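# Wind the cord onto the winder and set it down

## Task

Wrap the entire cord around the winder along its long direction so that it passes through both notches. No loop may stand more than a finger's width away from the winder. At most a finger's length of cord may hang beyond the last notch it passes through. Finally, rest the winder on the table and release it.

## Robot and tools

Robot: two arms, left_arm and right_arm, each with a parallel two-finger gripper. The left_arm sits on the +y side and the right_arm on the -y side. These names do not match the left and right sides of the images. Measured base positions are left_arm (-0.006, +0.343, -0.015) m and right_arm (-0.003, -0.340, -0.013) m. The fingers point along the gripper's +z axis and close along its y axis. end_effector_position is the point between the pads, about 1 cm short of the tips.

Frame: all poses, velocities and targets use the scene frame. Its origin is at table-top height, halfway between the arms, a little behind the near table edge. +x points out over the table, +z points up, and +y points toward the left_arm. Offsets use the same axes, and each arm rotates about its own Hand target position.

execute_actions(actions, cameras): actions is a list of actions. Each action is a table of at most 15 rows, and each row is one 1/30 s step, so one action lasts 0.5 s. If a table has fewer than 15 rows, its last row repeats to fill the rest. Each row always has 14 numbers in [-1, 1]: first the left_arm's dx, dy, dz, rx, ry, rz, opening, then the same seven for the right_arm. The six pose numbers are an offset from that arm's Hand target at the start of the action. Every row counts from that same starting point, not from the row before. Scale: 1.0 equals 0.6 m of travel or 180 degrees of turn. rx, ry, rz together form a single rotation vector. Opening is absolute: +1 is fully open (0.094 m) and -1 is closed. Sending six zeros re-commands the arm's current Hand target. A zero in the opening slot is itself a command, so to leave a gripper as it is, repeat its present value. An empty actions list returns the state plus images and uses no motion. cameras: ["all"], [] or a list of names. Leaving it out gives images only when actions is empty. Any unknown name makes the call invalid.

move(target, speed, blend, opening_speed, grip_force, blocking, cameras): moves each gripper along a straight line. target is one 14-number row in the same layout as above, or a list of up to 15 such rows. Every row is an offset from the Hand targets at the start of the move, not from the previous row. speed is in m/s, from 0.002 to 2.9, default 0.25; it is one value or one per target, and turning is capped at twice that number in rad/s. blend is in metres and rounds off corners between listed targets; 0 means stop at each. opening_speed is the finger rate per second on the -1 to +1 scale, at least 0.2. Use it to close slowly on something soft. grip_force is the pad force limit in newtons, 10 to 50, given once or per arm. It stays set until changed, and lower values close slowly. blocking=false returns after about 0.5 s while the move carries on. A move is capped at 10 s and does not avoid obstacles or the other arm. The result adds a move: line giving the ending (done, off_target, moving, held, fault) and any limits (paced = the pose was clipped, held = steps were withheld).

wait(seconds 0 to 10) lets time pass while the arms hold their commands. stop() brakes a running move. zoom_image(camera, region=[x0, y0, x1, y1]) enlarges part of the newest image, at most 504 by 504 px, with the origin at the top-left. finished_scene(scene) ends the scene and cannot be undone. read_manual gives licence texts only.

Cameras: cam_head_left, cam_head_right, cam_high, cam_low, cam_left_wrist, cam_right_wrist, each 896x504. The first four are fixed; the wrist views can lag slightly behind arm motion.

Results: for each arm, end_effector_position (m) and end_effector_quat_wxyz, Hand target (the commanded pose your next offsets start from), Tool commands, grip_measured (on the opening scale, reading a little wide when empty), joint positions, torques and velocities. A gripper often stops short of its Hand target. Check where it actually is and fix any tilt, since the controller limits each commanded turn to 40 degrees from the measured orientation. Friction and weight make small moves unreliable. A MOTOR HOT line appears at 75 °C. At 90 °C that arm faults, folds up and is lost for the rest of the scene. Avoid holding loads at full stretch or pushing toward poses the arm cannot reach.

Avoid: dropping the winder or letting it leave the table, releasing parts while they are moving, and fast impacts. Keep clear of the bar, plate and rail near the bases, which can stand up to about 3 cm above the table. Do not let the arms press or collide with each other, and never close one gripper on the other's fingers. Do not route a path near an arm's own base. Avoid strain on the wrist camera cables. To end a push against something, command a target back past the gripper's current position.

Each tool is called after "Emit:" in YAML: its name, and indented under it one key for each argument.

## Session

Emit:
execute_actions:
  actions: []

Scene clock: 0.00 s.
left_arm: end_effector_position=(+0.3892, +0.3387, +0.0689) grip_measured=+1.000 end_effector_quat_wxyz=(+0.560, -0.005, +0.827, +0.046) | right_arm: end_effector_position=(+0.3822, -0.3153, +0.0565) grip_measured=+1.000 end_effector_quat_wxyz=(+0.564, -0.047, +0.822, +0.061)
Joint positions: left_arm=[-0.079 1.537 0.379 0.783 -0.119 -0.01 0.094] | right_arm=[-0.015 1.581 0.312 0.919 -0.159 -0.011 0.094]
Joint velocities: within noise
Joint torques (N m): no reading
Heat: left arm: 37 °C; right arm: 41 °C.
Hand target: left_arm +0.3938, +0.3394, +0.0801; +0.575, -0.008, +0.817, +0.046 | right_arm +0.3861, -0.3152, +0.0661; +0.576, -0.048, +0.814, +0.060
Tool commands: left_gripper/opening=+1.0 right_gripper/opening=+1.0
camera_calibration:
cam_left_wrist: T_world_to_cam=[[0.0317448, -0.996244, -0.0805586, 0.331213], [-0.726179, 0.0323923, -0.686742, 0.357938], [0.686773, 0.0803004, -0.722423, -0.154355], [0, 0, 0, 1]] pos_world=[0.35542, 0.330769, 0.160984]
cam_right_wrist: T_world_to_cam=[[0.14739, -0.988624, -0.0299789, -0.367085], [-0.726363, -0.0876187, -0.681703, 0.326129], [0.671322, 0.122252, -0.731014, -0.0874191], [0, 0, 0, 1]] pos_world=[0.349679, -0.323647, 0.147414]

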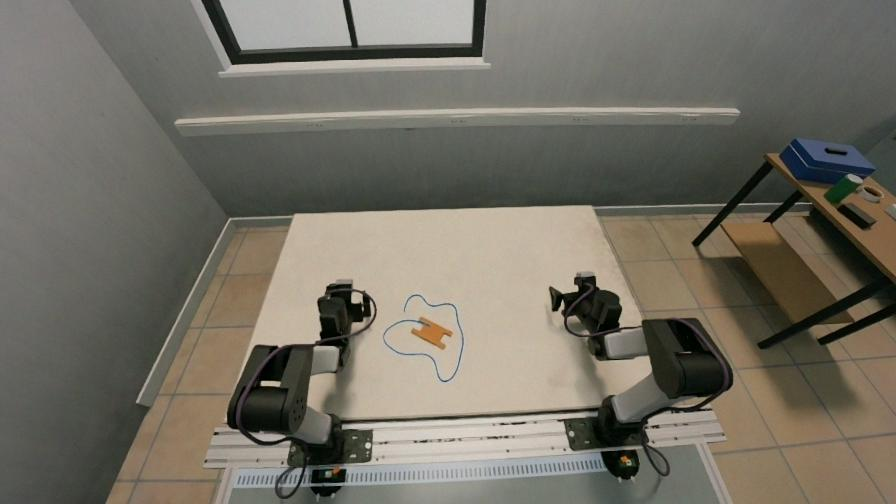

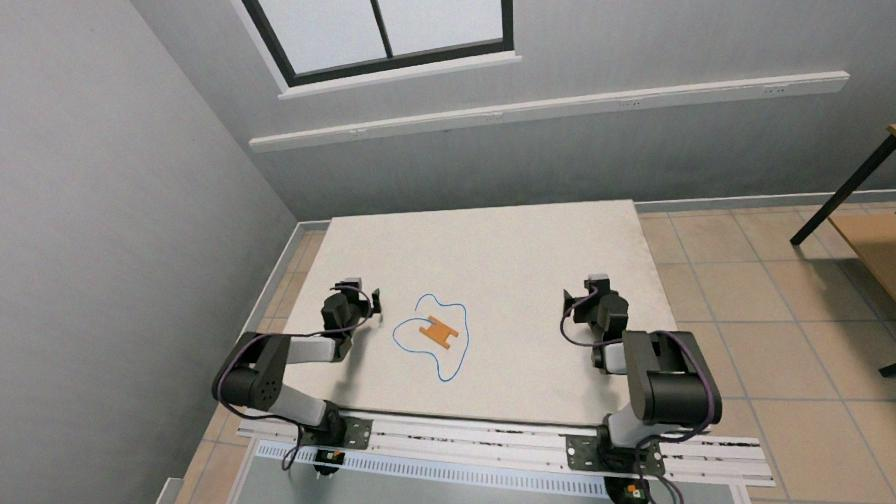

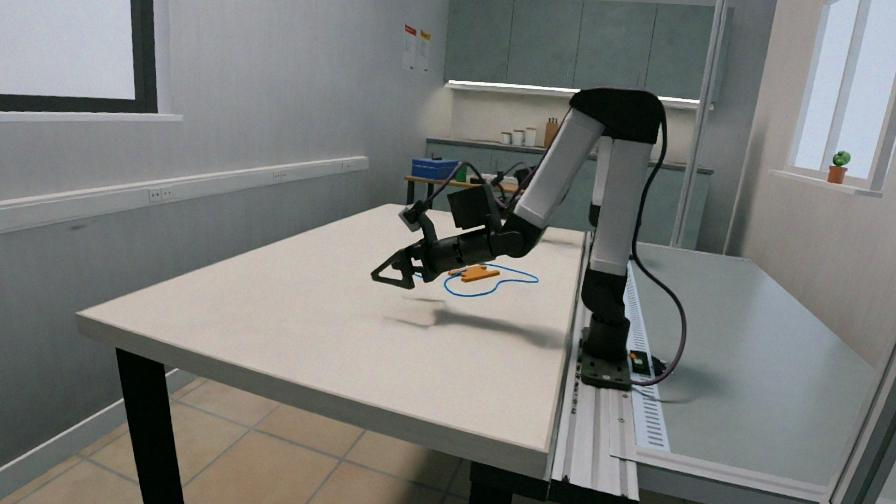

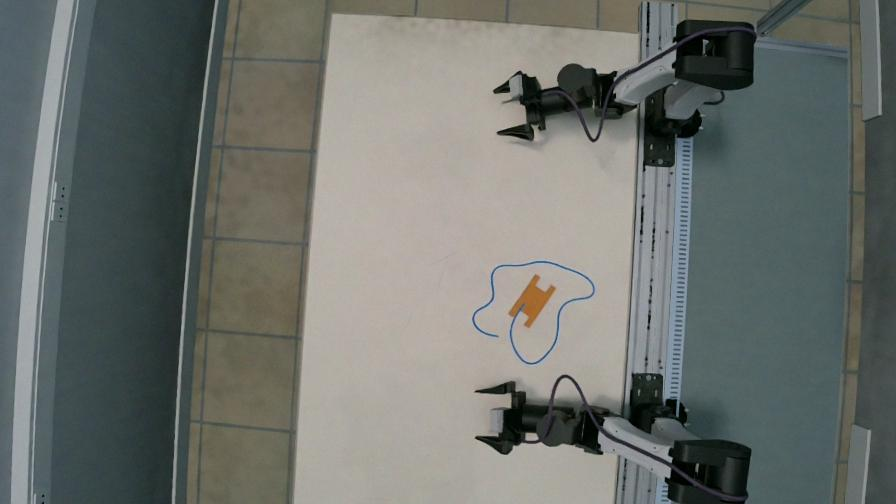

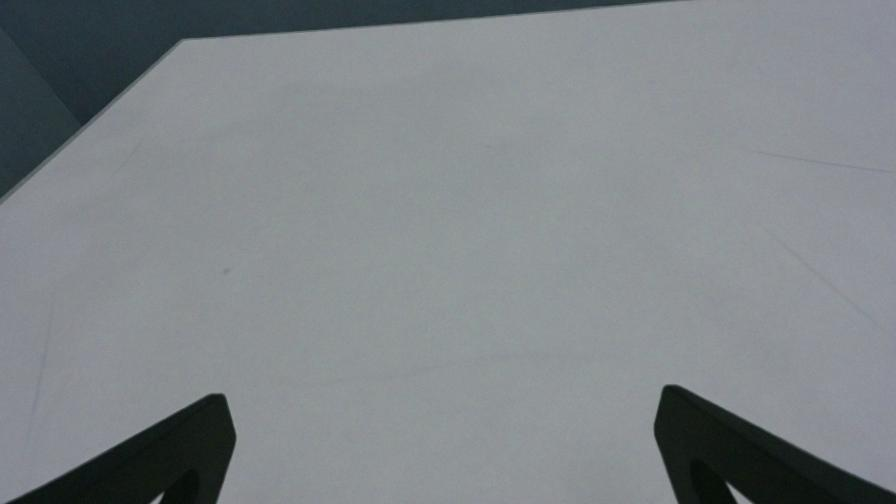

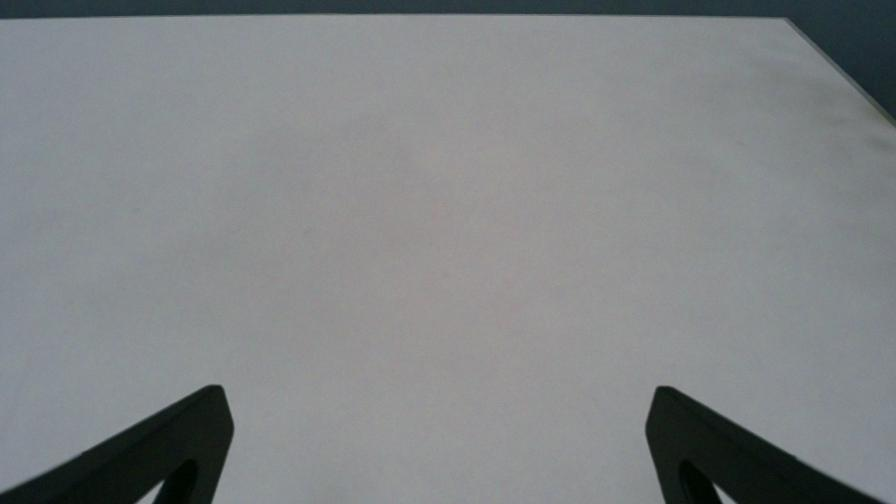

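Emit:
zoom_image:
  camera: "cam_low"
  region: [440, 230, 640, 390]

Scaled by 2.520 from the camera's 896x504 image, which has a finer 1280x720 frame.

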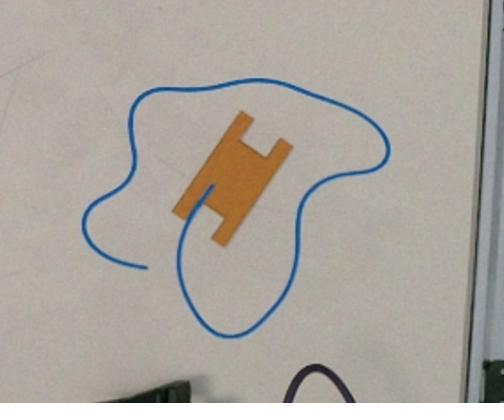

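Emit:
move:
  target: [-0.169,-0.418,0.067,-0.224,0.338,0.273,0.8,0,0,0,0,0,0,1]
  cameras: ["cam_left_wrist","cam_low"]

Scene clock: 31.30 s.
left_arm: end_effector_position=(+0.2930, +0.0906, +0.1183) grip_measured=+0.802 end_effector_quat_wxyz=(+0.006, -0.477, +0.879, -0.003) | right_arm: end_effector_position=(+0.3822, -0.3153, +0.0565) grip_measured=+1.000 end_effector_quat_wxyz=(+0.564, -0.047, +0.822, +0.061)
Joint positions: left_arm=[-0.711 1.991 1.899 -1.439 0.013 -1.681 0.085] | right_arm=[-0.015 1.581 0.312 0.919 -0.159 -0.011 0.094]
Joint torques (N m): left_arm=[-0.06 -6.28 7.49 0.08 -0.08 -0.19] | right_arm=[-0.58 -6.57 5.03 1.94 -0.08 -0.11]
Heat: left arm: 39 °C; right arm: 43 °C.
Hand target: left_arm +0.2924, +0.0887, +0.1202; +0.001, -0.483, +0.875, +0.000 | right_arm +0.3861, -0.3152, +0.0661; +0.576, -0.048, +0.814, +0.060
Off the commanded pose: left_arm 0.003 m, 1 deg | right_arm 0.010 m, 2 deg.
move: done
camera_calibration:
cam_left_wrist: T_world_to_cam=[[0.826325, -0.562203, 0.0333808, -0.194533], [-0.524414, -0.746462, 0.409615, 0.211688], [-0.20537, -0.355981, -0.911647, 0.290701], [0, 0, 0, 1]] pos_world=[0.331461, 0.152134, 0.184799]
Images, in order (width x height): cam_low 896x504, cam_left_wrist 896x504.

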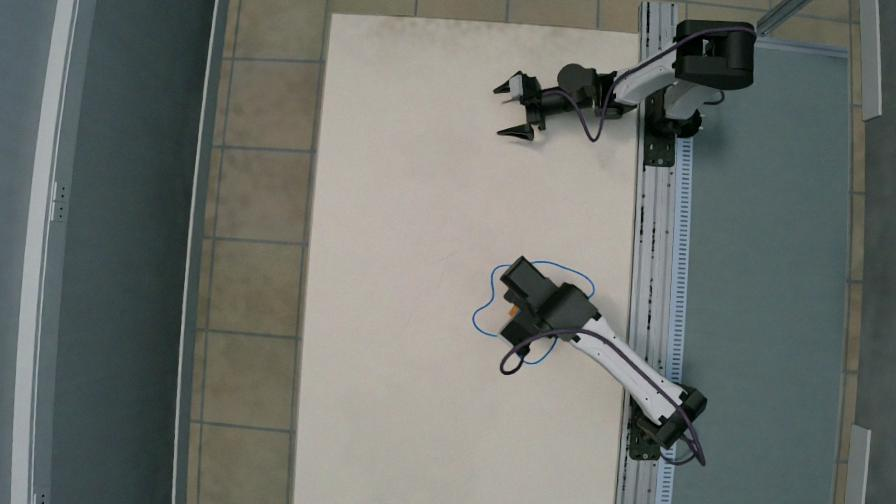

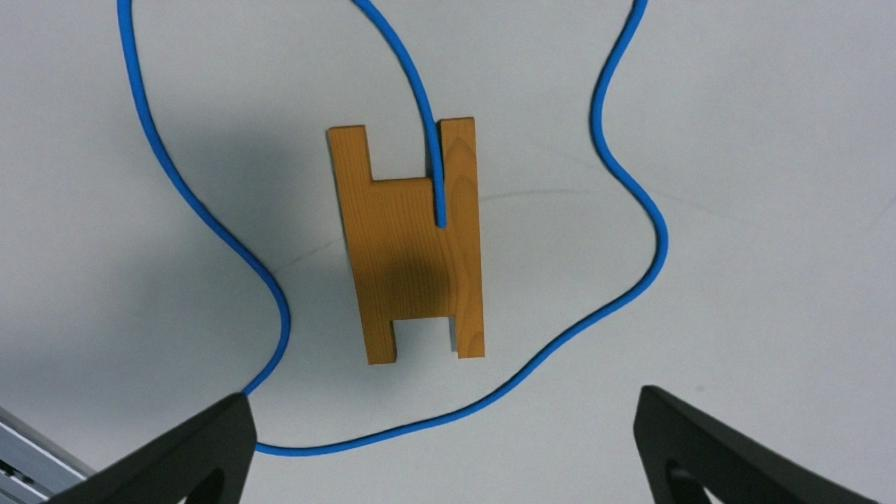

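Emit:
move:
  target:
    - [-0.0207,-0.001,-0.1,0,0,0.022,0.8,0,0,0,0,0,0,1]
    - [-0.0207,-0.001,-0.18,0,0,0.022,0.8,0,0,0,0,0,0,1]
  blend: [0.01,0]
  speed: [0.25,0.12]
  cameras: ["cam_left_wrist"]

Emit:
move:
  target: [0,0,0,0,0,0,-0.2,0,0,0,0,0,0,1]
  opening_speed: 0.6
  cameras: ["cam_left_wrist"]

Scene clock: 68.83 s.
left_arm: end_effector_position=(+0.2801, +0.0905, +0.0183) grip_measured=+0.802 end_effector_quat_wxyz=(+0.003, -0.508, +0.861, -0.001) | right_arm: end_effector_position=(+0.3822, -0.3153, +0.0565) grip_measured=+1.000 end_effector_quat_wxyz=(+0.564, -0.047, +0.822, +0.061)
Joint positions: left_arm=[-0.736 1.991 1.5 -1.047 0.017 -1.779 0.085] | right_arm=[-0.015 1.581 0.312 0.919 -0.159 -0.011 0.094]
Joint torques (N m): left_arm=[-0.38 -6.16 4.79 0.49 -0.11 -0.16] | right_arm=[-0.44 -6.39 4.45 1.86 -0.11 -0.07]
Heat: left arm: 41 °C; right arm: 44 °C.
Hand target: left_arm +0.2799, +0.0882, +0.0122; +0.000, -0.513, +0.858, +0.000 | right_arm +0.3861, -0.3152, +0.0661; +0.576, -0.048, +0.814, +0.060
Off the commanded pose: left_arm 0.007 m, 1 deg | right_arm 0.010 m, 2 deg.
move: done
camera_calibration:
cam_left_wrist: T_world_to_cam=[[0.865162, -0.500821, 0.025949, -0.196911], [-0.465307, -0.782362, 0.414004, 0.2324], [-0.18704, -0.370255, -0.909905, 0.193001], [0, 0, 0, 1]] pos_world=[0.314597, 0.154664, 0.0845079]
Images, in order (width x height): cam_left_wrist 896x504.

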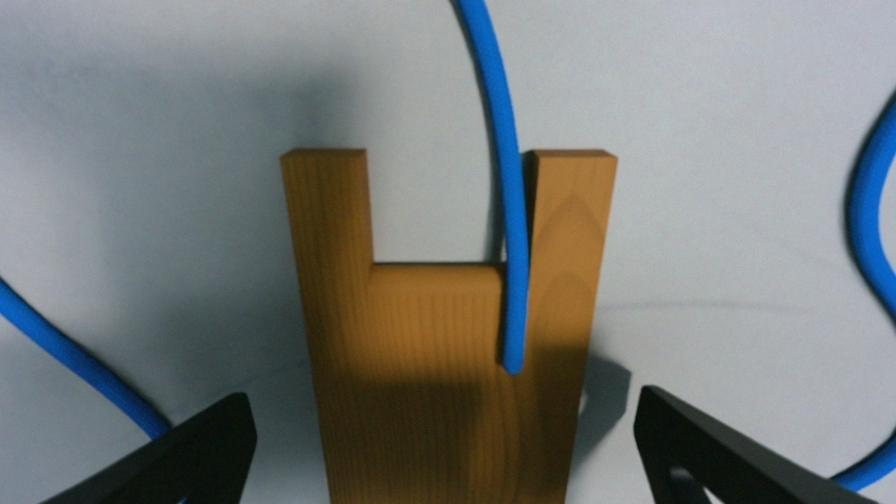

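Scene clock: 70.70 s.
left_arm: end_effector_position=(+0.2804, +0.0903, +0.0183) grip_measured=+0.152 end_effector_quat_wxyz=(+0.003, -0.508, +0.861, -0.002) | right_arm: end_effector_position=(+0.3822, -0.3153, +0.0565) grip_measured=+1.000 end_effector_quat_wxyz=(+0.564, -0.047, +0.822, +0.061)
Joint positions: left_arm=[-0.736 1.991 1.5 -1.046 0.017 -1.78 0.054] | right_arm=[-0.015 1.581 0.312 0.919 -0.159 -0.011 0.094]
Joint torques (N m): left_arm=[-0.36 -6.15 4.75 0.51 -0.11 -0.15] | right_arm=[-0.51 -6.76 4.74 1.87 -0.06 -0.1]
Heat: left arm: 41 °C; right arm: 44 °C.
Hand target: left_arm +0.2799, +0.0882, +0.0122; +0.000, -0.513, +0.858, +0.000 | right_arm +0.3861, -0.3152, +0.0661; +0.576, -0.048, +0.814, +0.060
Off the commanded pose: left_arm 0.007 m, 1 deg | right_arm 0.010 m, 2 deg.
move: done
camera_calibration:
cam_left_wrist: T_world_to_cam=[[0.865353, -0.500435, 0.0269968, -0.197256], [-0.465312, -0.782277, 0.414158, 0.232344], [-0.18614, -0.370955, -0.909804, 0.192798], [0, 0, 0, 1]] pos_world=[0.314696, 0.154563, 0.0845065]
Images, in order (width x height): cam_left_wrist 896x504.

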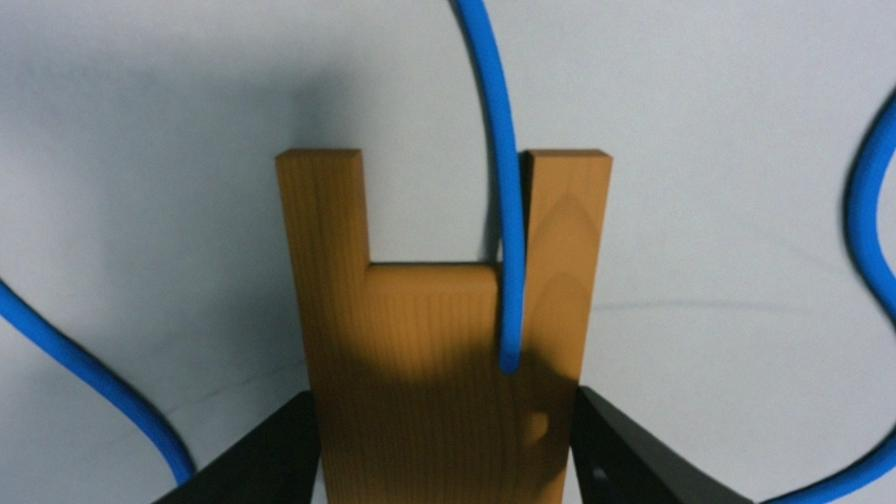

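Emit:
move:
  target:
    - [0,0,0.08,0,0,0,-0.2,0,0,0,0,0,0,1]
    - [0.0335,-0.197,0.08,0,0,-0.34,-0.2,0,0,0,0,0,0,1]
  blend: [0.02,0]
  cameras: ["cam_left_wrist","cam_low"]

Scene clock: 80.80 s.
left_arm: end_effector_position=(+0.3002, -0.0298, +0.0602) grip_measured=+0.152 end_effector_quat_wxyz=(+0.003, -0.011, +1.000, -0.004) | right_arm: end_effector_position=(+0.3822, -0.3153, +0.0565) grip_measured=+1.000 end_effector_quat_wxyz=(+0.564, -0.047, +0.822, +0.061)
Joint positions: left_arm=[-0.898 2.446 2.427 -1.509 0.017 -0.896 0.054] | right_arm=[-0.015 1.581 0.312 0.919 -0.159 -0.011 0.094]
Joint torques (N m): left_arm=[-0.09 -8.64 7.6 0.23 -0.13 0.11] | right_arm=[-0.44 -6.63 5 1.86 -0.07 -0.15]
Heat: left arm: 42 °C; right arm: 44 °C.
Hand target: left_arm +0.3000, -0.0302, +0.0602; +0.000, -0.005, +1.000, -0.001 | right_arm +0.3861, -0.3152, +0.0661; +0.576, -0.048, +0.814, +0.060
Off the commanded pose: left_arm 0.000 m, 1 deg | right_arm 0.010 m, 2 deg.
move: done
camera_calibration:
cam_left_wrist: T_world_to_cam=[[0.00148598, -0.999544, 0.0301437, -0.0313561], [-0.911449, 0.0110477, 0.411264, 0.288058], [-0.41141, -0.0280856, -0.911018, 0.26797], [0, 0, 0, 1]] pos_world=[0.372842, -0.0269981, 0.126603]
Images, in order (width x height): cam_low 896x504, cam_left_wrist 896x504.

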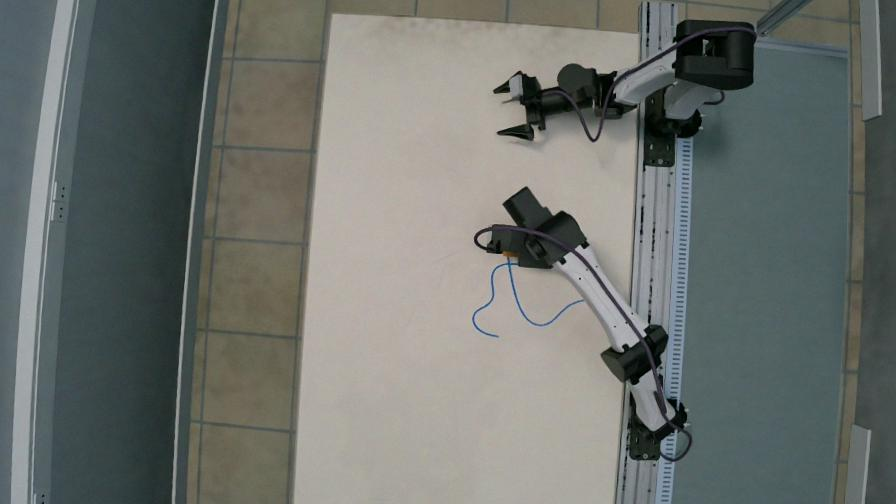

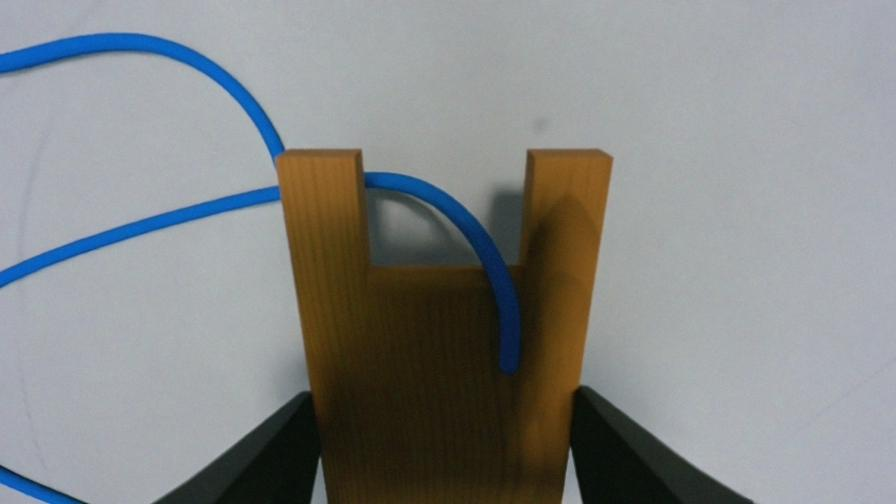

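Emit:
move:
  target:
    - [0,0,-0.077,0,0,0,-0.2,0,0,0,0,0,0,1]
    - [0,0,-0.077,0,0,0,0.4,0,0,0,0,0,0,1]
    - [0,0,0.1,0,0,0,0.4,0,0,0,0,0,0,1]
    - [0.0667,0.3,0.092,-0.5,0,0,0.3,0,0,0,0,0,0,1]
  speed: [0.1,0.1,0.2,0.3]
  blend: [0,0,0.03,0]
  opening_speed: 0.8
  cameras: ["cam_low"]

Emit:
zoom_image:
  camera: "cam_low"
  region: [440, 190, 640, 350]

Scene clock: 99.47 s.
left_arm: end_effector_position=(+0.3375, +0.1483, +0.1150) grip_measured=+0.302 end_effector_quat_wxyz=(-0.025, +0.004, +0.722, -0.692) | right_arm: end_effector_position=(+0.3822, -0.3153, +0.0565) grip_measured=+1.000 end_effector_quat_wxyz=(+0.564, -0.047, +0.822, +0.061)
Joint positions: left_arm=[-0.069 1.941 1.045 -0.19 1.562 -0.507 0.061] | right_arm=[-0.015 1.581 0.312 0.919 -0.159 -0.011 0.094]
Joint torques (N m): left_arm=[0.68 -5.52 5.15 1.32 0.71 0.14] | right_arm=[-0.51 -6.65 4.68 1.85 -0.06 -0.11]
Heat: left arm: 45 °C; right arm: 44 °C.
Hand target: left_arm +0.3400, +0.1499, +0.1154; -0.003, -0.004, +0.707, -0.707 | right_arm +0.3861, -0.3152, +0.0661; +0.576, -0.048, +0.814, +0.060
Off the commanded pose: left_arm 0.003 m, 4 deg | right_arm 0.010 m, 2 deg.
move: off_target (left_arm); target 2's new opening was sent with left_arm's hand 0.012 m and 3 deg from that target; target 4's new opening was sent with left_arm's hand 0.003 m and 4 deg from that target
Images, in order (width x height): cam_low 896x504.

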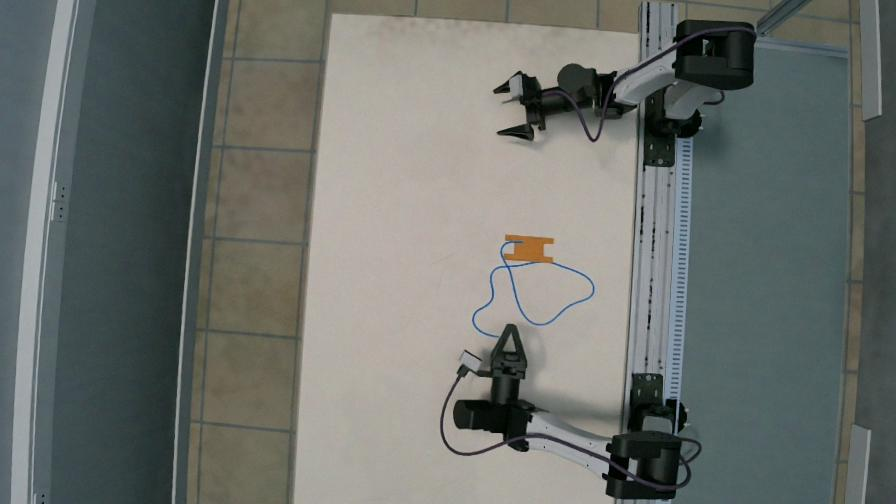

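Scaled by 2.520 from the camera's 896x504 image, which has a finer 1280x720 frame.

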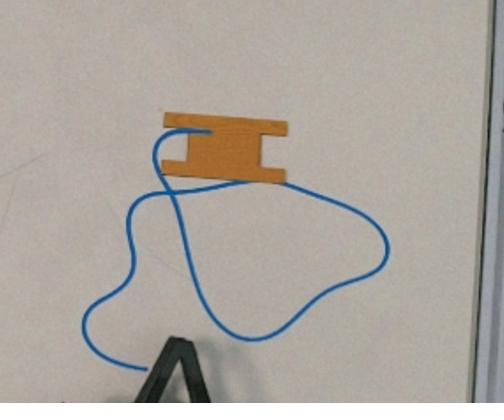

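Emit:
move:
  target: [0,0,0,0,0,0,0.3,-0.14,0.475,0.057,-0.041,0.392,-0.033,0.8]
  cameras: ["cam_right_wrist"]

Scene clock: 111.90 s.
left_arm: end_effector_position=(+0.3375, +0.1483, +0.1150) grip_measured=+0.302 end_effector_quat_wxyz=(-0.025, +0.004, +0.722, -0.692) | right_arm: end_effector_position=(+0.3034, -0.0347, +0.1013) grip_measured=+0.803 end_effector_quat_wxyz=(+0.006, -0.003, +1.000, -0.003)
Joint positions: left_arm=[-0.069 1.941 1.045 -0.19 1.562 -0.507 0.061] | right_arm=[0.79 2.214 2.146 -1.486 0.026 0.792 0.085]
Joint torques (N m): left_arm=[0.68 -5.49 5.18 1.31 0.71 0.13] | right_arm=[-0.17 -10.78 7.05 0.15 -0.09 -0.01]
Heat: left arm: 44 °C; right arm: 45 °C.
Hand target: left_arm +0.3400, +0.1499, +0.1154; -0.003, -0.004, +0.707, -0.707 | right_arm +0.3021, -0.0303, +0.1002; -0.001, +0.001, +1.000, -0.001
Off the commanded pose: left_arm 0.003 m, 4 deg | right_arm 0.005 m, 1 deg.
move: off_target (left_arm)
camera_calibration:
cam_right_wrist: T_world_to_cam=[[0.0223251, -0.999704, 0.00971542, -0.0432484], [-0.9029, -0.0159887, 0.429554, 0.267489], [-0.429271, -0.0183619, -0.902989, 0.310448], [0, 0, 0, 1]] pos_world=[0.375748, -0.0332583, 0.16585]
Images, in order (width x height): cam_right_wrist 896x504.

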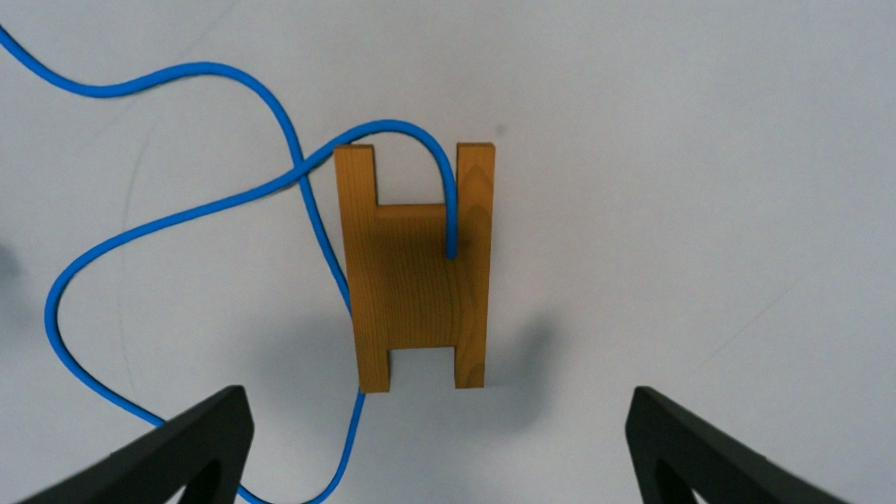

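Emit:
move:
  target:
    - [0,0,0,0,0,0,0.3,-0.019,0.0133,-0.08,0,0,0,0.8]
    - [0,0,0,0,0,0,0.3,-0.019,0.0133,-0.148,0,0,0,0.8]
  blend: [0.01,0]
  speed: [0.25,0.12]

Emit:
move:
  target: [0,0,0,0,0,0,0.3,0,0,0,0,0,0,-0.2]
  opening_speed: 0.6
  cameras: ["cam_right_wrist"]

Scene clock: 122.53 s.
left_arm: end_effector_position=(+0.3375, +0.1483, +0.1150) grip_measured=+0.302 end_effector_quat_wxyz=(-0.025, +0.004, +0.722, -0.692) | right_arm: end_effector_position=(+0.2914, -0.0260, +0.0183) grip_measured=+0.803 end_effector_quat_wxyz=(+0.003, -0.004, +1.000, -0.004)
Joint positions: left_arm=[-0.069 1.941 1.045 -0.19 1.562 -0.507 0.061] | right_arm=[0.82 2.214 1.815 -1.16 0.023 0.821 0.085]
Joint torques (N m): left_arm=[0.68 -5.53 5.14 1.31 0.71 0.13] | right_arm=[-0.17 -11.37 4.66 0.45 -0.11 0.04]
Heat: left arm: 43 °C; right arm: 47 °C.
Hand target: left_arm +0.3400, +0.1499, +0.1154; -0.003, -0.004, +0.707, -0.707 | right_arm +0.2907, -0.0223, +0.0114; -0.001, +0.001, +1.000, -0.001
Off the commanded pose: left_arm 0.003 m, 4 deg | right_arm 0.008 m, 1 deg.
move: off_target (left_arm)

Scene clock: 124.40 s.
left_arm: end_effector_position=(+0.3375, +0.1483, +0.1150) grip_measured=+0.302 end_effector_quat_wxyz=(-0.025, +0.004, +0.722, -0.692) | right_arm: end_effector_position=(+0.2916, -0.0258, +0.0183) grip_measured=+0.175 end_effector_quat_wxyz=(+0.003, -0.004, +1.000, -0.003)
Joint positions: left_arm=[-0.069 1.941 1.045 -0.19 1.562 -0.507 0.061] | right_arm=[0.82 2.214 1.815 -1.159 0.023 0.822 0.055]
Joint torques (N m): left_arm=[0.66 -5.53 5.16 1.31 0.71 0.14] | right_arm=[-0.02 -11.38 4.63 0.4 -0.08 0.06]
Heat: left arm: 43 °C; right arm: 48 °C.
Hand target: left_arm +0.3400, +0.1499, +0.1154; -0.003, -0.004, +0.707, -0.707 | right_arm +0.2908, -0.0223, +0.0114; -0.001, +0.001, +1.000, -0.001
Off the commanded pose: left_arm 0.003 m, 4 deg | right_arm 0.008 m, 1 deg.
move: off_target (left_arm)
camera_calibration:
cam_right_wrist: T_world_to_cam=[[0.0236108, -0.999665, 0.010561, -0.0335174], [-0.900673, -0.0166858, 0.434176, 0.291783], [-0.433855, -0.0197632, -0.900766, 0.231778], [0, 0, 0, 1]] pos_world=[0.364151, -0.0240569, 0.0824463]
Images, in order (width x height): cam_right_wrist 896x504.

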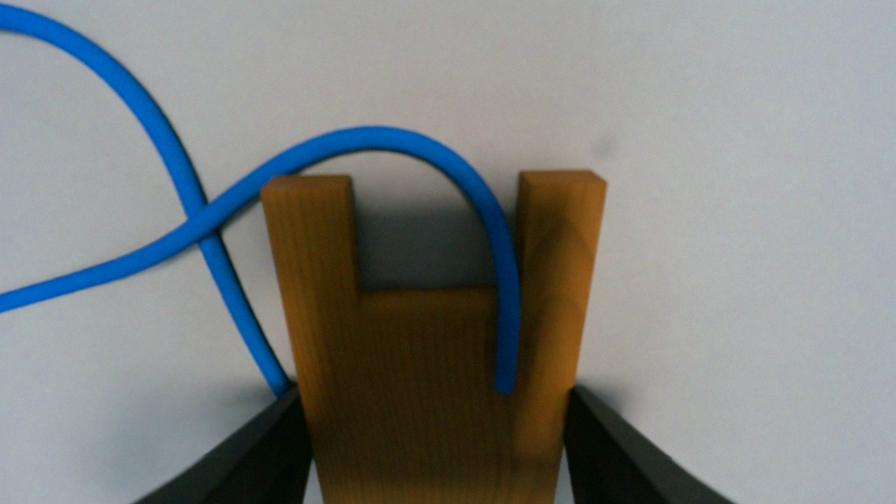

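Emit:
move:
  target: [0,0,0,0,0,0,0.3,0.0153,-0.0612,0.19,0,0,0,-0.2]
  cameras: ["cam_right_wrist","cam_low","cam_high"]

Emit:
zoom_image:
  camera: "cam_high"
  region: [330, 170, 580, 320]

Scene clock: 133.83 s.
left_arm: end_effector_position=(+0.3375, +0.1483, +0.1150) grip_measured=+0.302 end_effector_quat_wxyz=(-0.025, +0.004, +0.722, -0.692) | right_arm: end_effector_position=(+0.2997, -0.0609, +0.1022) grip_measured=+0.175 end_effector_quat_wxyz=(-0.017, +0.005, +1.000, -0.022)
Joint positions: left_arm=[-0.069 1.941 1.045 -0.19 1.562 -0.507 0.061] | right_arm=[0.75 2.181 2.096 -1.527 0.023 0.77 0.055]
Joint torques (N m): left_arm=[0.65 -5.5 5.14 1.31 0.72 0.13] | right_arm=[-0.62 -16.83 6.91 0.09 -0.11 -0.25]
Heat: left arm: 43 °C; right arm: 50 °C.
Hand target: left_arm +0.3400, +0.1499, +0.1154; -0.003, -0.004, +0.707, -0.707 | right_arm +0.3000, -0.0590, +0.1254; -0.001, +0.001, +1.000, -0.001
Off the commanded pose: left_arm 0.003 m, 4 deg | right_arm 0.023 m, 3 deg.
move: off_target (left_arm, right_arm)
camera_calibration:
cam_right_wrist: T_world_to_cam=[[0.00723287, -0.998788, 0.0486879, -0.0687189], [-0.882897, 0.0164823, 0.469278, 0.255231], [-0.469511, -0.0463807, -0.881707, 0.31732], [0, 0, 0, 1]] pos_world=[0.374825, -0.0581249, 0.163355]
Images, in order (width x height): cam_high 896x504, cam_low 896x504, cam_right_wrist 896x504.

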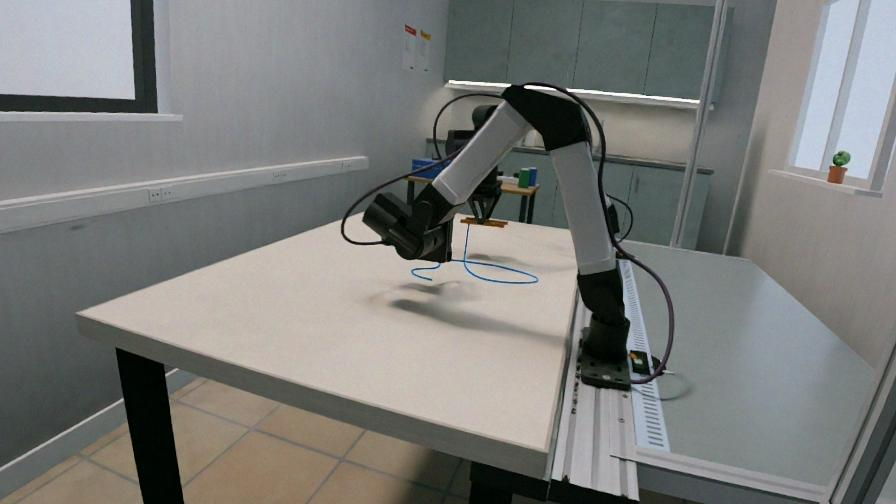

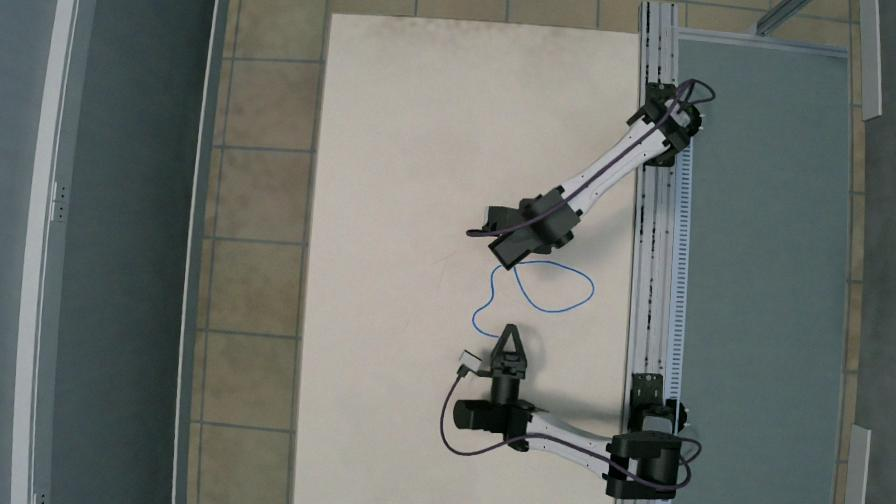

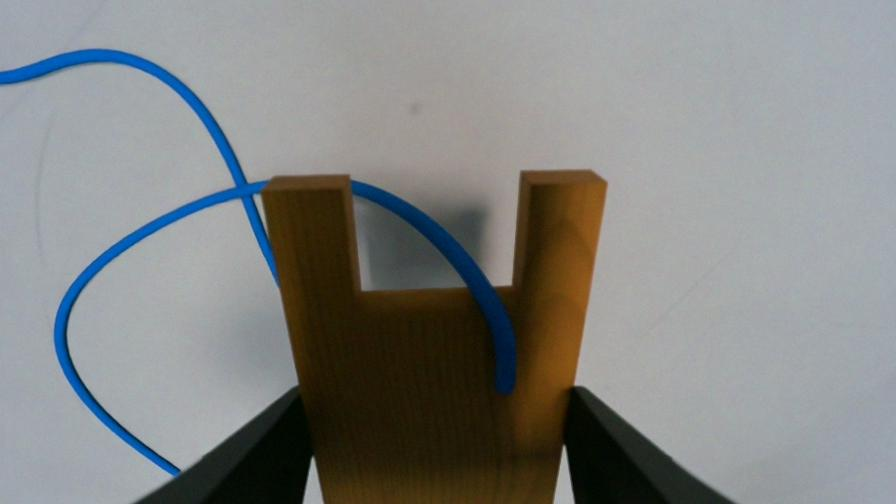

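Scaled by 2.016 from the camera's 896x504 image, which has a finer 1280x720 frame.

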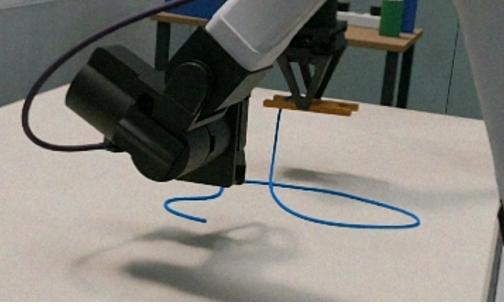

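Emit:
move:
  target:
    - [0,-0.125,-0.0283,0,0,0,0.3,0,0,0,0,0,0,-0.2]
    - [0,-0.308,-0.0283,0,0,0,0.3,0,0,0,0,0,0,-0.2]
  blend: [0.01,0]
  speed: [0.25,0.12]
  cameras: ["cam_left_wrist","cam_right_wrist","cam_high"]

Emit:
zoom_image:
  camera: "cam_high"
  region: [380, 170, 580, 300]

Scene clock: 147.17 s.
left_arm: end_effector_position=(+0.3399, -0.0331, +0.0953) grip_measured=+0.302 end_effector_quat_wxyz=(-0.016, -0.012, +0.715, -0.699) | right_arm: end_effector_position=(+0.2954, -0.0695, +0.1028) grip_measured=+0.174 end_effector_quat_wxyz=(-0.030, +0.008, +0.999, -0.035)
Joint positions: left_arm=[-0.543 2.205 1.021 1.208 1.057 -1.622 0.061] | right_arm=[0.743 2.181 2.096 -1.563 0.024 0.768 0.055]
Joint torques (N m): left_arm=[-0.49 -6.98 4.27 2.57 -0.22 -0.01] | right_arm=[0.27 -16.61 6.83 0.32 -0.1 -0.19]
Heat: left arm: 43 °C; right arm: 56 °C.
Hand target: left_arm +0.3399, -0.0349, +0.0984; -0.003, -0.004, +0.707, -0.707 | right_arm +0.3000, -0.0590, +0.1254; -0.001, +0.001, +1.000, -0.001
Off the commanded pose: left_arm 0.004 m, 2 deg | right_arm 0.025 m, 5 deg.
move: off_target (right_arm)
camera_calibration:
cam_left_wrist: T_world_to_cam=[[0.0186498, -0.00190837, 0.999824, -0.101028], [-0.906484, 0.421869, 0.0177139, 0.359329], [-0.421828, -0.906655, 0.00613787, 0.203191], [0, 0, 0, 1]] pos_world=[0.413322, 0.032442, 0.0933981]
cam_right_wrist: T_world_to_cam=[[0.00364295, -0.997214, 0.0745096, -0.0788383], [-0.870284, 0.0335375, 0.491406, 0.246443], [-0.492536, -0.0666347, -0.867737, 0.319361], [0, 0, 0, 1]] pos_world=[0.372059, -0.0656032, 0.161892]
Images, in order (width x height): cam_high 896x504, cam_left_wrist 896x504, cam_right_wrist 896x504.

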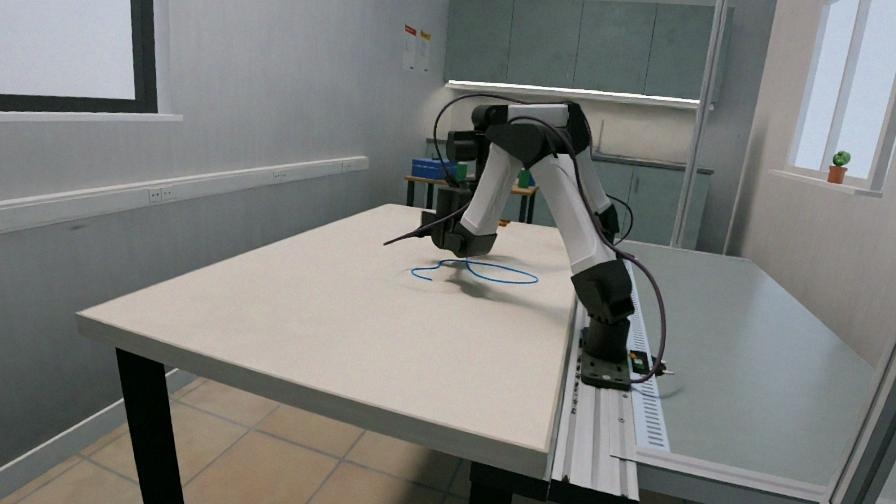

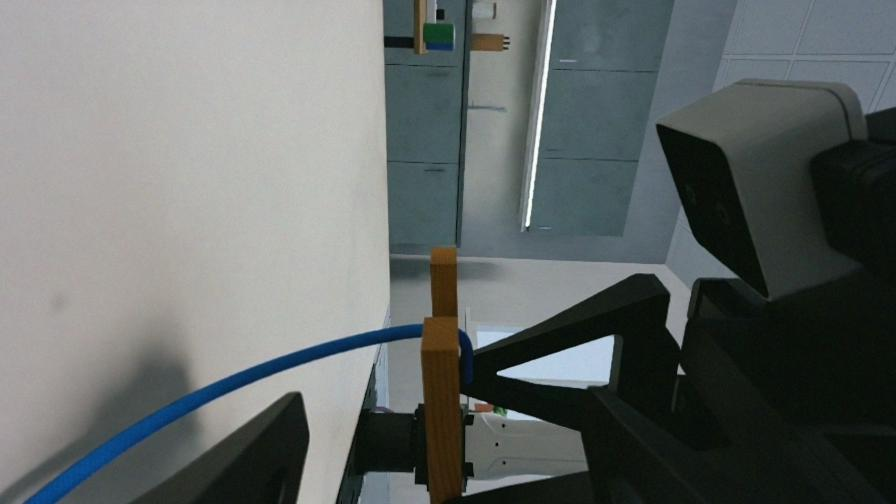

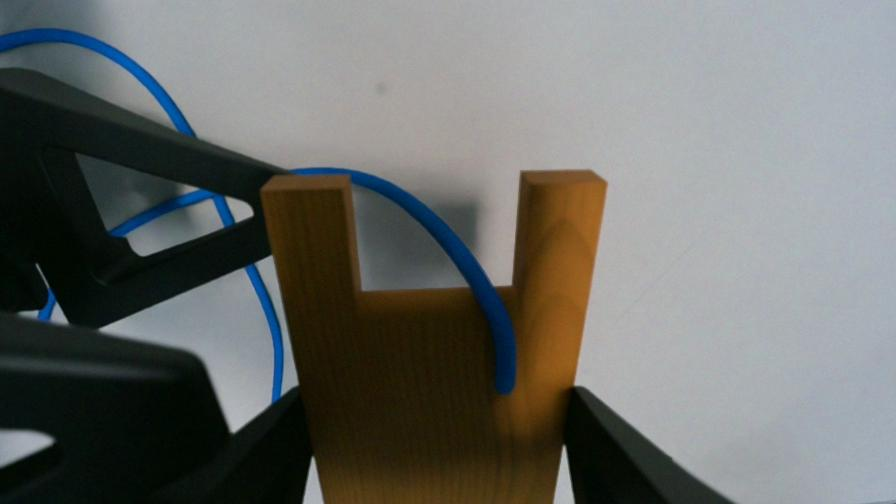

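Scaled by 2.520 from the camera's 896x504 image, which has a finer 1280x720 frame.

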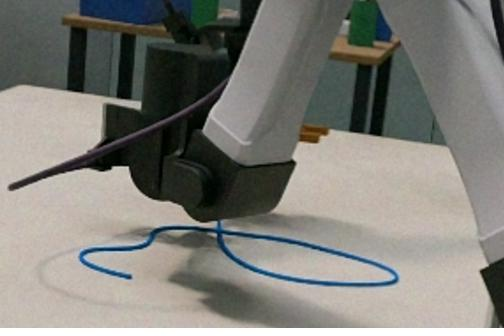

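Emit:
move:
  target: [-0.0083,-0.0145,0.003,0,0,0,0.3,0,0,0,0,0,0,-0.2]
  speed: 0.1
  cameras: ["cam_left_wrist","cam_right_wrist"]

Scene clock: 153.77 s.
left_arm: end_effector_position=(+0.3394, -0.0390, +0.0953) grip_measured=+0.302 end_effector_quat_wxyz=(-0.010, -0.018, +0.715, -0.699) | right_arm: end_effector_position=(+0.2957, -0.0693, +0.1033) grip_measured=+0.174 end_effector_quat_wxyz=(-0.029, +0.008, +0.999, -0.035)
Joint positions: left_arm=[-0.56 2.205 1.021 1.208 1.023 -1.623 0.061] | right_arm=[0.743 2.181 2.098 -1.564 0.024 0.768 0.055]
Joint torques (N m): left_arm=[-1.26 -7.41 4.31 2.5 -0.11 0] | right_arm=[0.34 -16.77 6.82 0.34 -0.12 -0.2]
Heat: left arm: 43 °C; right arm: 58 °C.
Hand target: left_arm +0.3350, -0.0436, +0.1002; -0.003, -0.004, +0.707, -0.707 | right_arm +0.3000, -0.0590, +0.1255; -0.001, +0.001, +1.000, -0.001
Off the commanded pose: left_arm 0.008 m, 2 deg | right_arm 0.025 m, 5 deg.
move: off_target (right_arm)
camera_calibration:
cam_left_wrist: T_world_to_cam=[[0.0189156, -0.00081773, 0.999821, -0.101146], [-0.913577, 0.406284, 0.0176163, 0.363219], [-0.406225, -0.913747, 0.00693806, 0.191954], [0, 0, 0, 1]] pos_world=[0.411719, 0.0277448, 0.0933979]
cam_right_wrist: T_world_to_cam=[[0.00347221, -0.997313, 0.0731738, -0.0784116], [-0.870972, 0.0329362, 0.490228, 0.24672], [-0.491321, -0.0654345, -0.868517, 0.319748], [0, 0, 0, 1]] pos_world=[0.372258, -0.0654044, 0.162495]
Images, in order (width x height): cam_left_wrist 896x504, cam_right_wrist 896x504.

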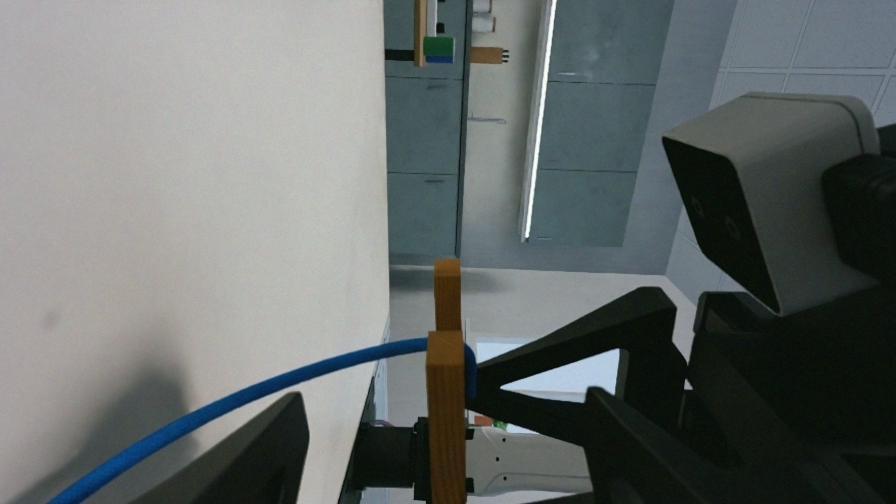

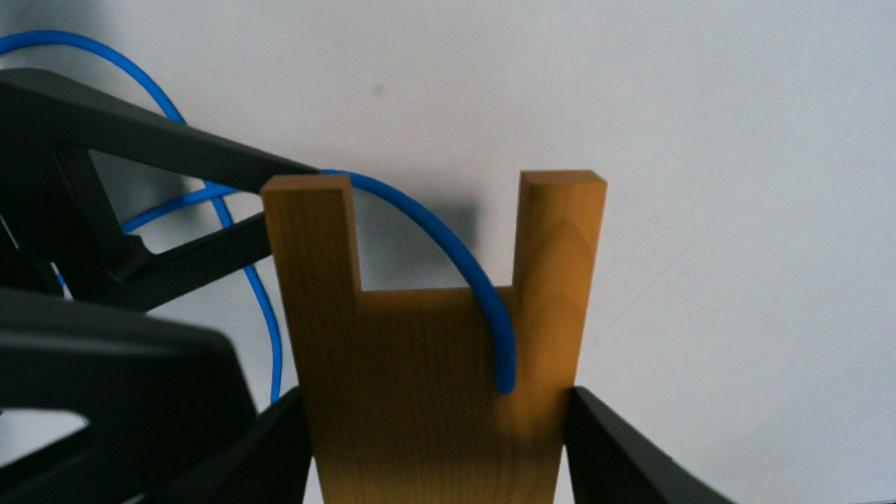

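Emit:
move:
  target: [-0.003,-0.009,0.003,0,0,0,0.3,0,0,0,0,0,0,-0.2]
  speed: 0.1

Emit:
move:
  target: [0,0,0,0,0,0,-1,0,0,0,0,0,0,-0.2]
  opening_speed: 0.8
  cameras: ["cam_left_wrist","cam_right_wrist"]

Scene clock: 164.87 s.
left_arm: end_effector_position=(+0.3387, -0.0425, +0.0947) grip_measured=+0.302 end_effector_quat_wxyz=(-0.008, -0.022, +0.715, -0.699) | right_arm: end_effector_position=(+0.2941, -0.0707, +0.1035) grip_measured=+0.174 end_effector_quat_wxyz=(-0.032, +0.008, +0.999, -0.038)
Joint positions: left_arm=[-0.57 2.205 1.021 1.205 1.005 -1.623 0.061] | right_arm=[0.743 2.181 2.098 -1.572 0.024 0.768 0.055]
Joint torques (N m): left_arm=[-1.62 -7.69 4.88 2.43 -0.07 0.01] | right_arm=[0.49 -16.84 6.8 0.38 -0.06 -0.24]
Heat: left arm: 44 °C; right arm: 61 °C.
Hand target: left_arm +0.3331, -0.0490, +0.1020; -0.003, -0.004, +0.707, -0.707 | right_arm +0.3000, -0.0590, +0.1255; -0.001, +0.001, +1.000, -0.001
Off the commanded pose: left_arm 0.011 m, 3 deg | right_arm 0.026 m, 6 deg.
move: off_target (left_arm, right_arm)

Scene clock: 166.70 s.
left_arm: end_effector_position=(+0.3338, -0.0473, +0.0954) grip_measured=-0.852 end_effector_quat_wxyz=(-0.012, -0.018, +0.714, -0.699) | right_arm: end_effector_position=(+0.2968, -0.0677, +0.1032) grip_measured=+0.174 end_effector_quat_wxyz=(-0.027, +0.007, +0.999, -0.031)
Joint positions: left_arm=[-0.585 2.205 1.021 1.21 1.002 -1.626 0.007] | right_arm=[0.743 2.181 2.098 -1.556 0.022 0.767 0.055]
Joint torques (N m): left_arm=[-0.23 -7.62 4.86 2.37 -0.04 0.05] | right_arm=[0.32 -16.96 6.87 0.19 -0.04 -0.19]
Heat: left arm: 44 °C; right arm: 61 °C.
Hand target: left_arm +0.3331, -0.0490, +0.1020; -0.003, -0.004, +0.707, -0.707 | right_arm +0.3000, -0.0591, +0.1255; -0.001, +0.001, +1.000, -0.001
Off the commanded pose: left_arm 0.007 m, 2 deg | right_arm 0.024 m, 5 deg.
move: off_target (right_arm)
camera_calibration:
cam_left_wrist: T_world_to_cam=[[0.0210514, 0.000456826, 0.999778, -0.101737], [-0.912149, 0.409416, 0.0190192, 0.36088], [-0.409317, -0.912348, 0.00903548, 0.182985], [0, 0, 0, 1]] pos_world=[0.406217, 0.0192423, 0.0931972]
cam_right_wrist: T_world_to_cam=[[0.00448686, -0.997776, 0.0665071, -0.076463], [-0.873044, 0.0285224, 0.486807, 0.248397], [-0.487621, -0.0602479, -0.870974, 0.319811], [0, 0, 0, 1]] pos_world=[0.373151, -0.0641099, 0.162711]
Images, in order (width x height): cam_left_wrist 896x504, cam_right_wrist 896x504.

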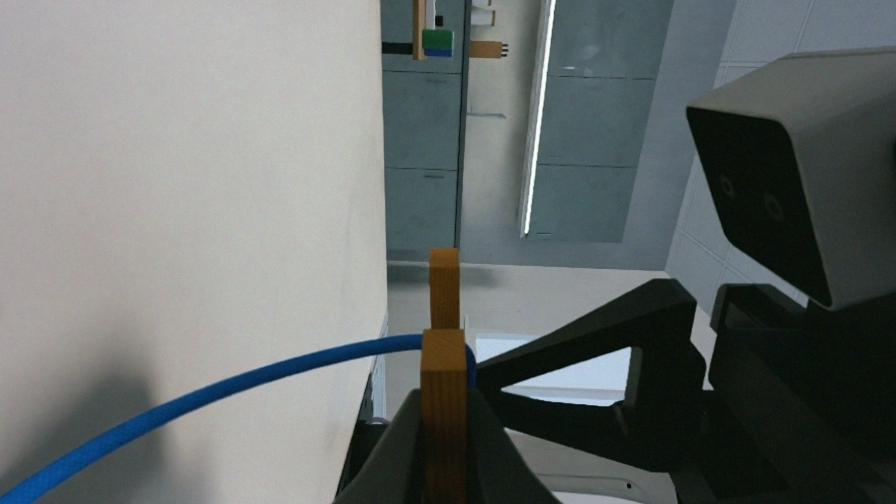

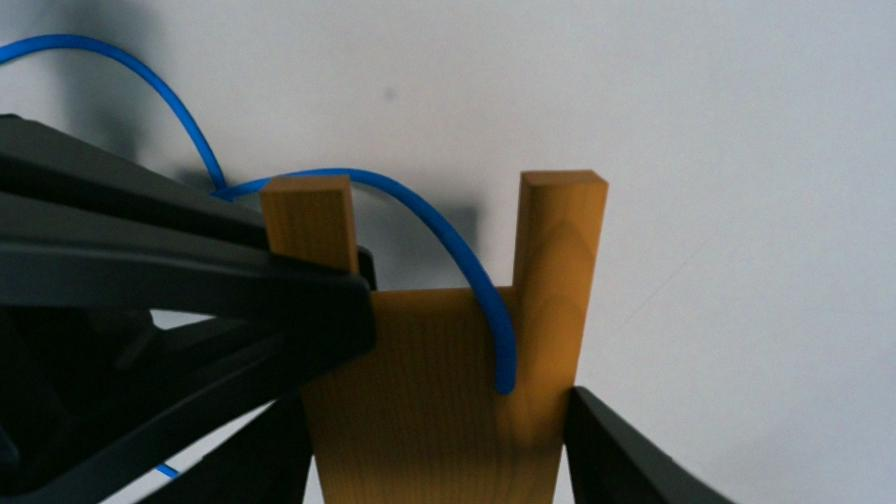

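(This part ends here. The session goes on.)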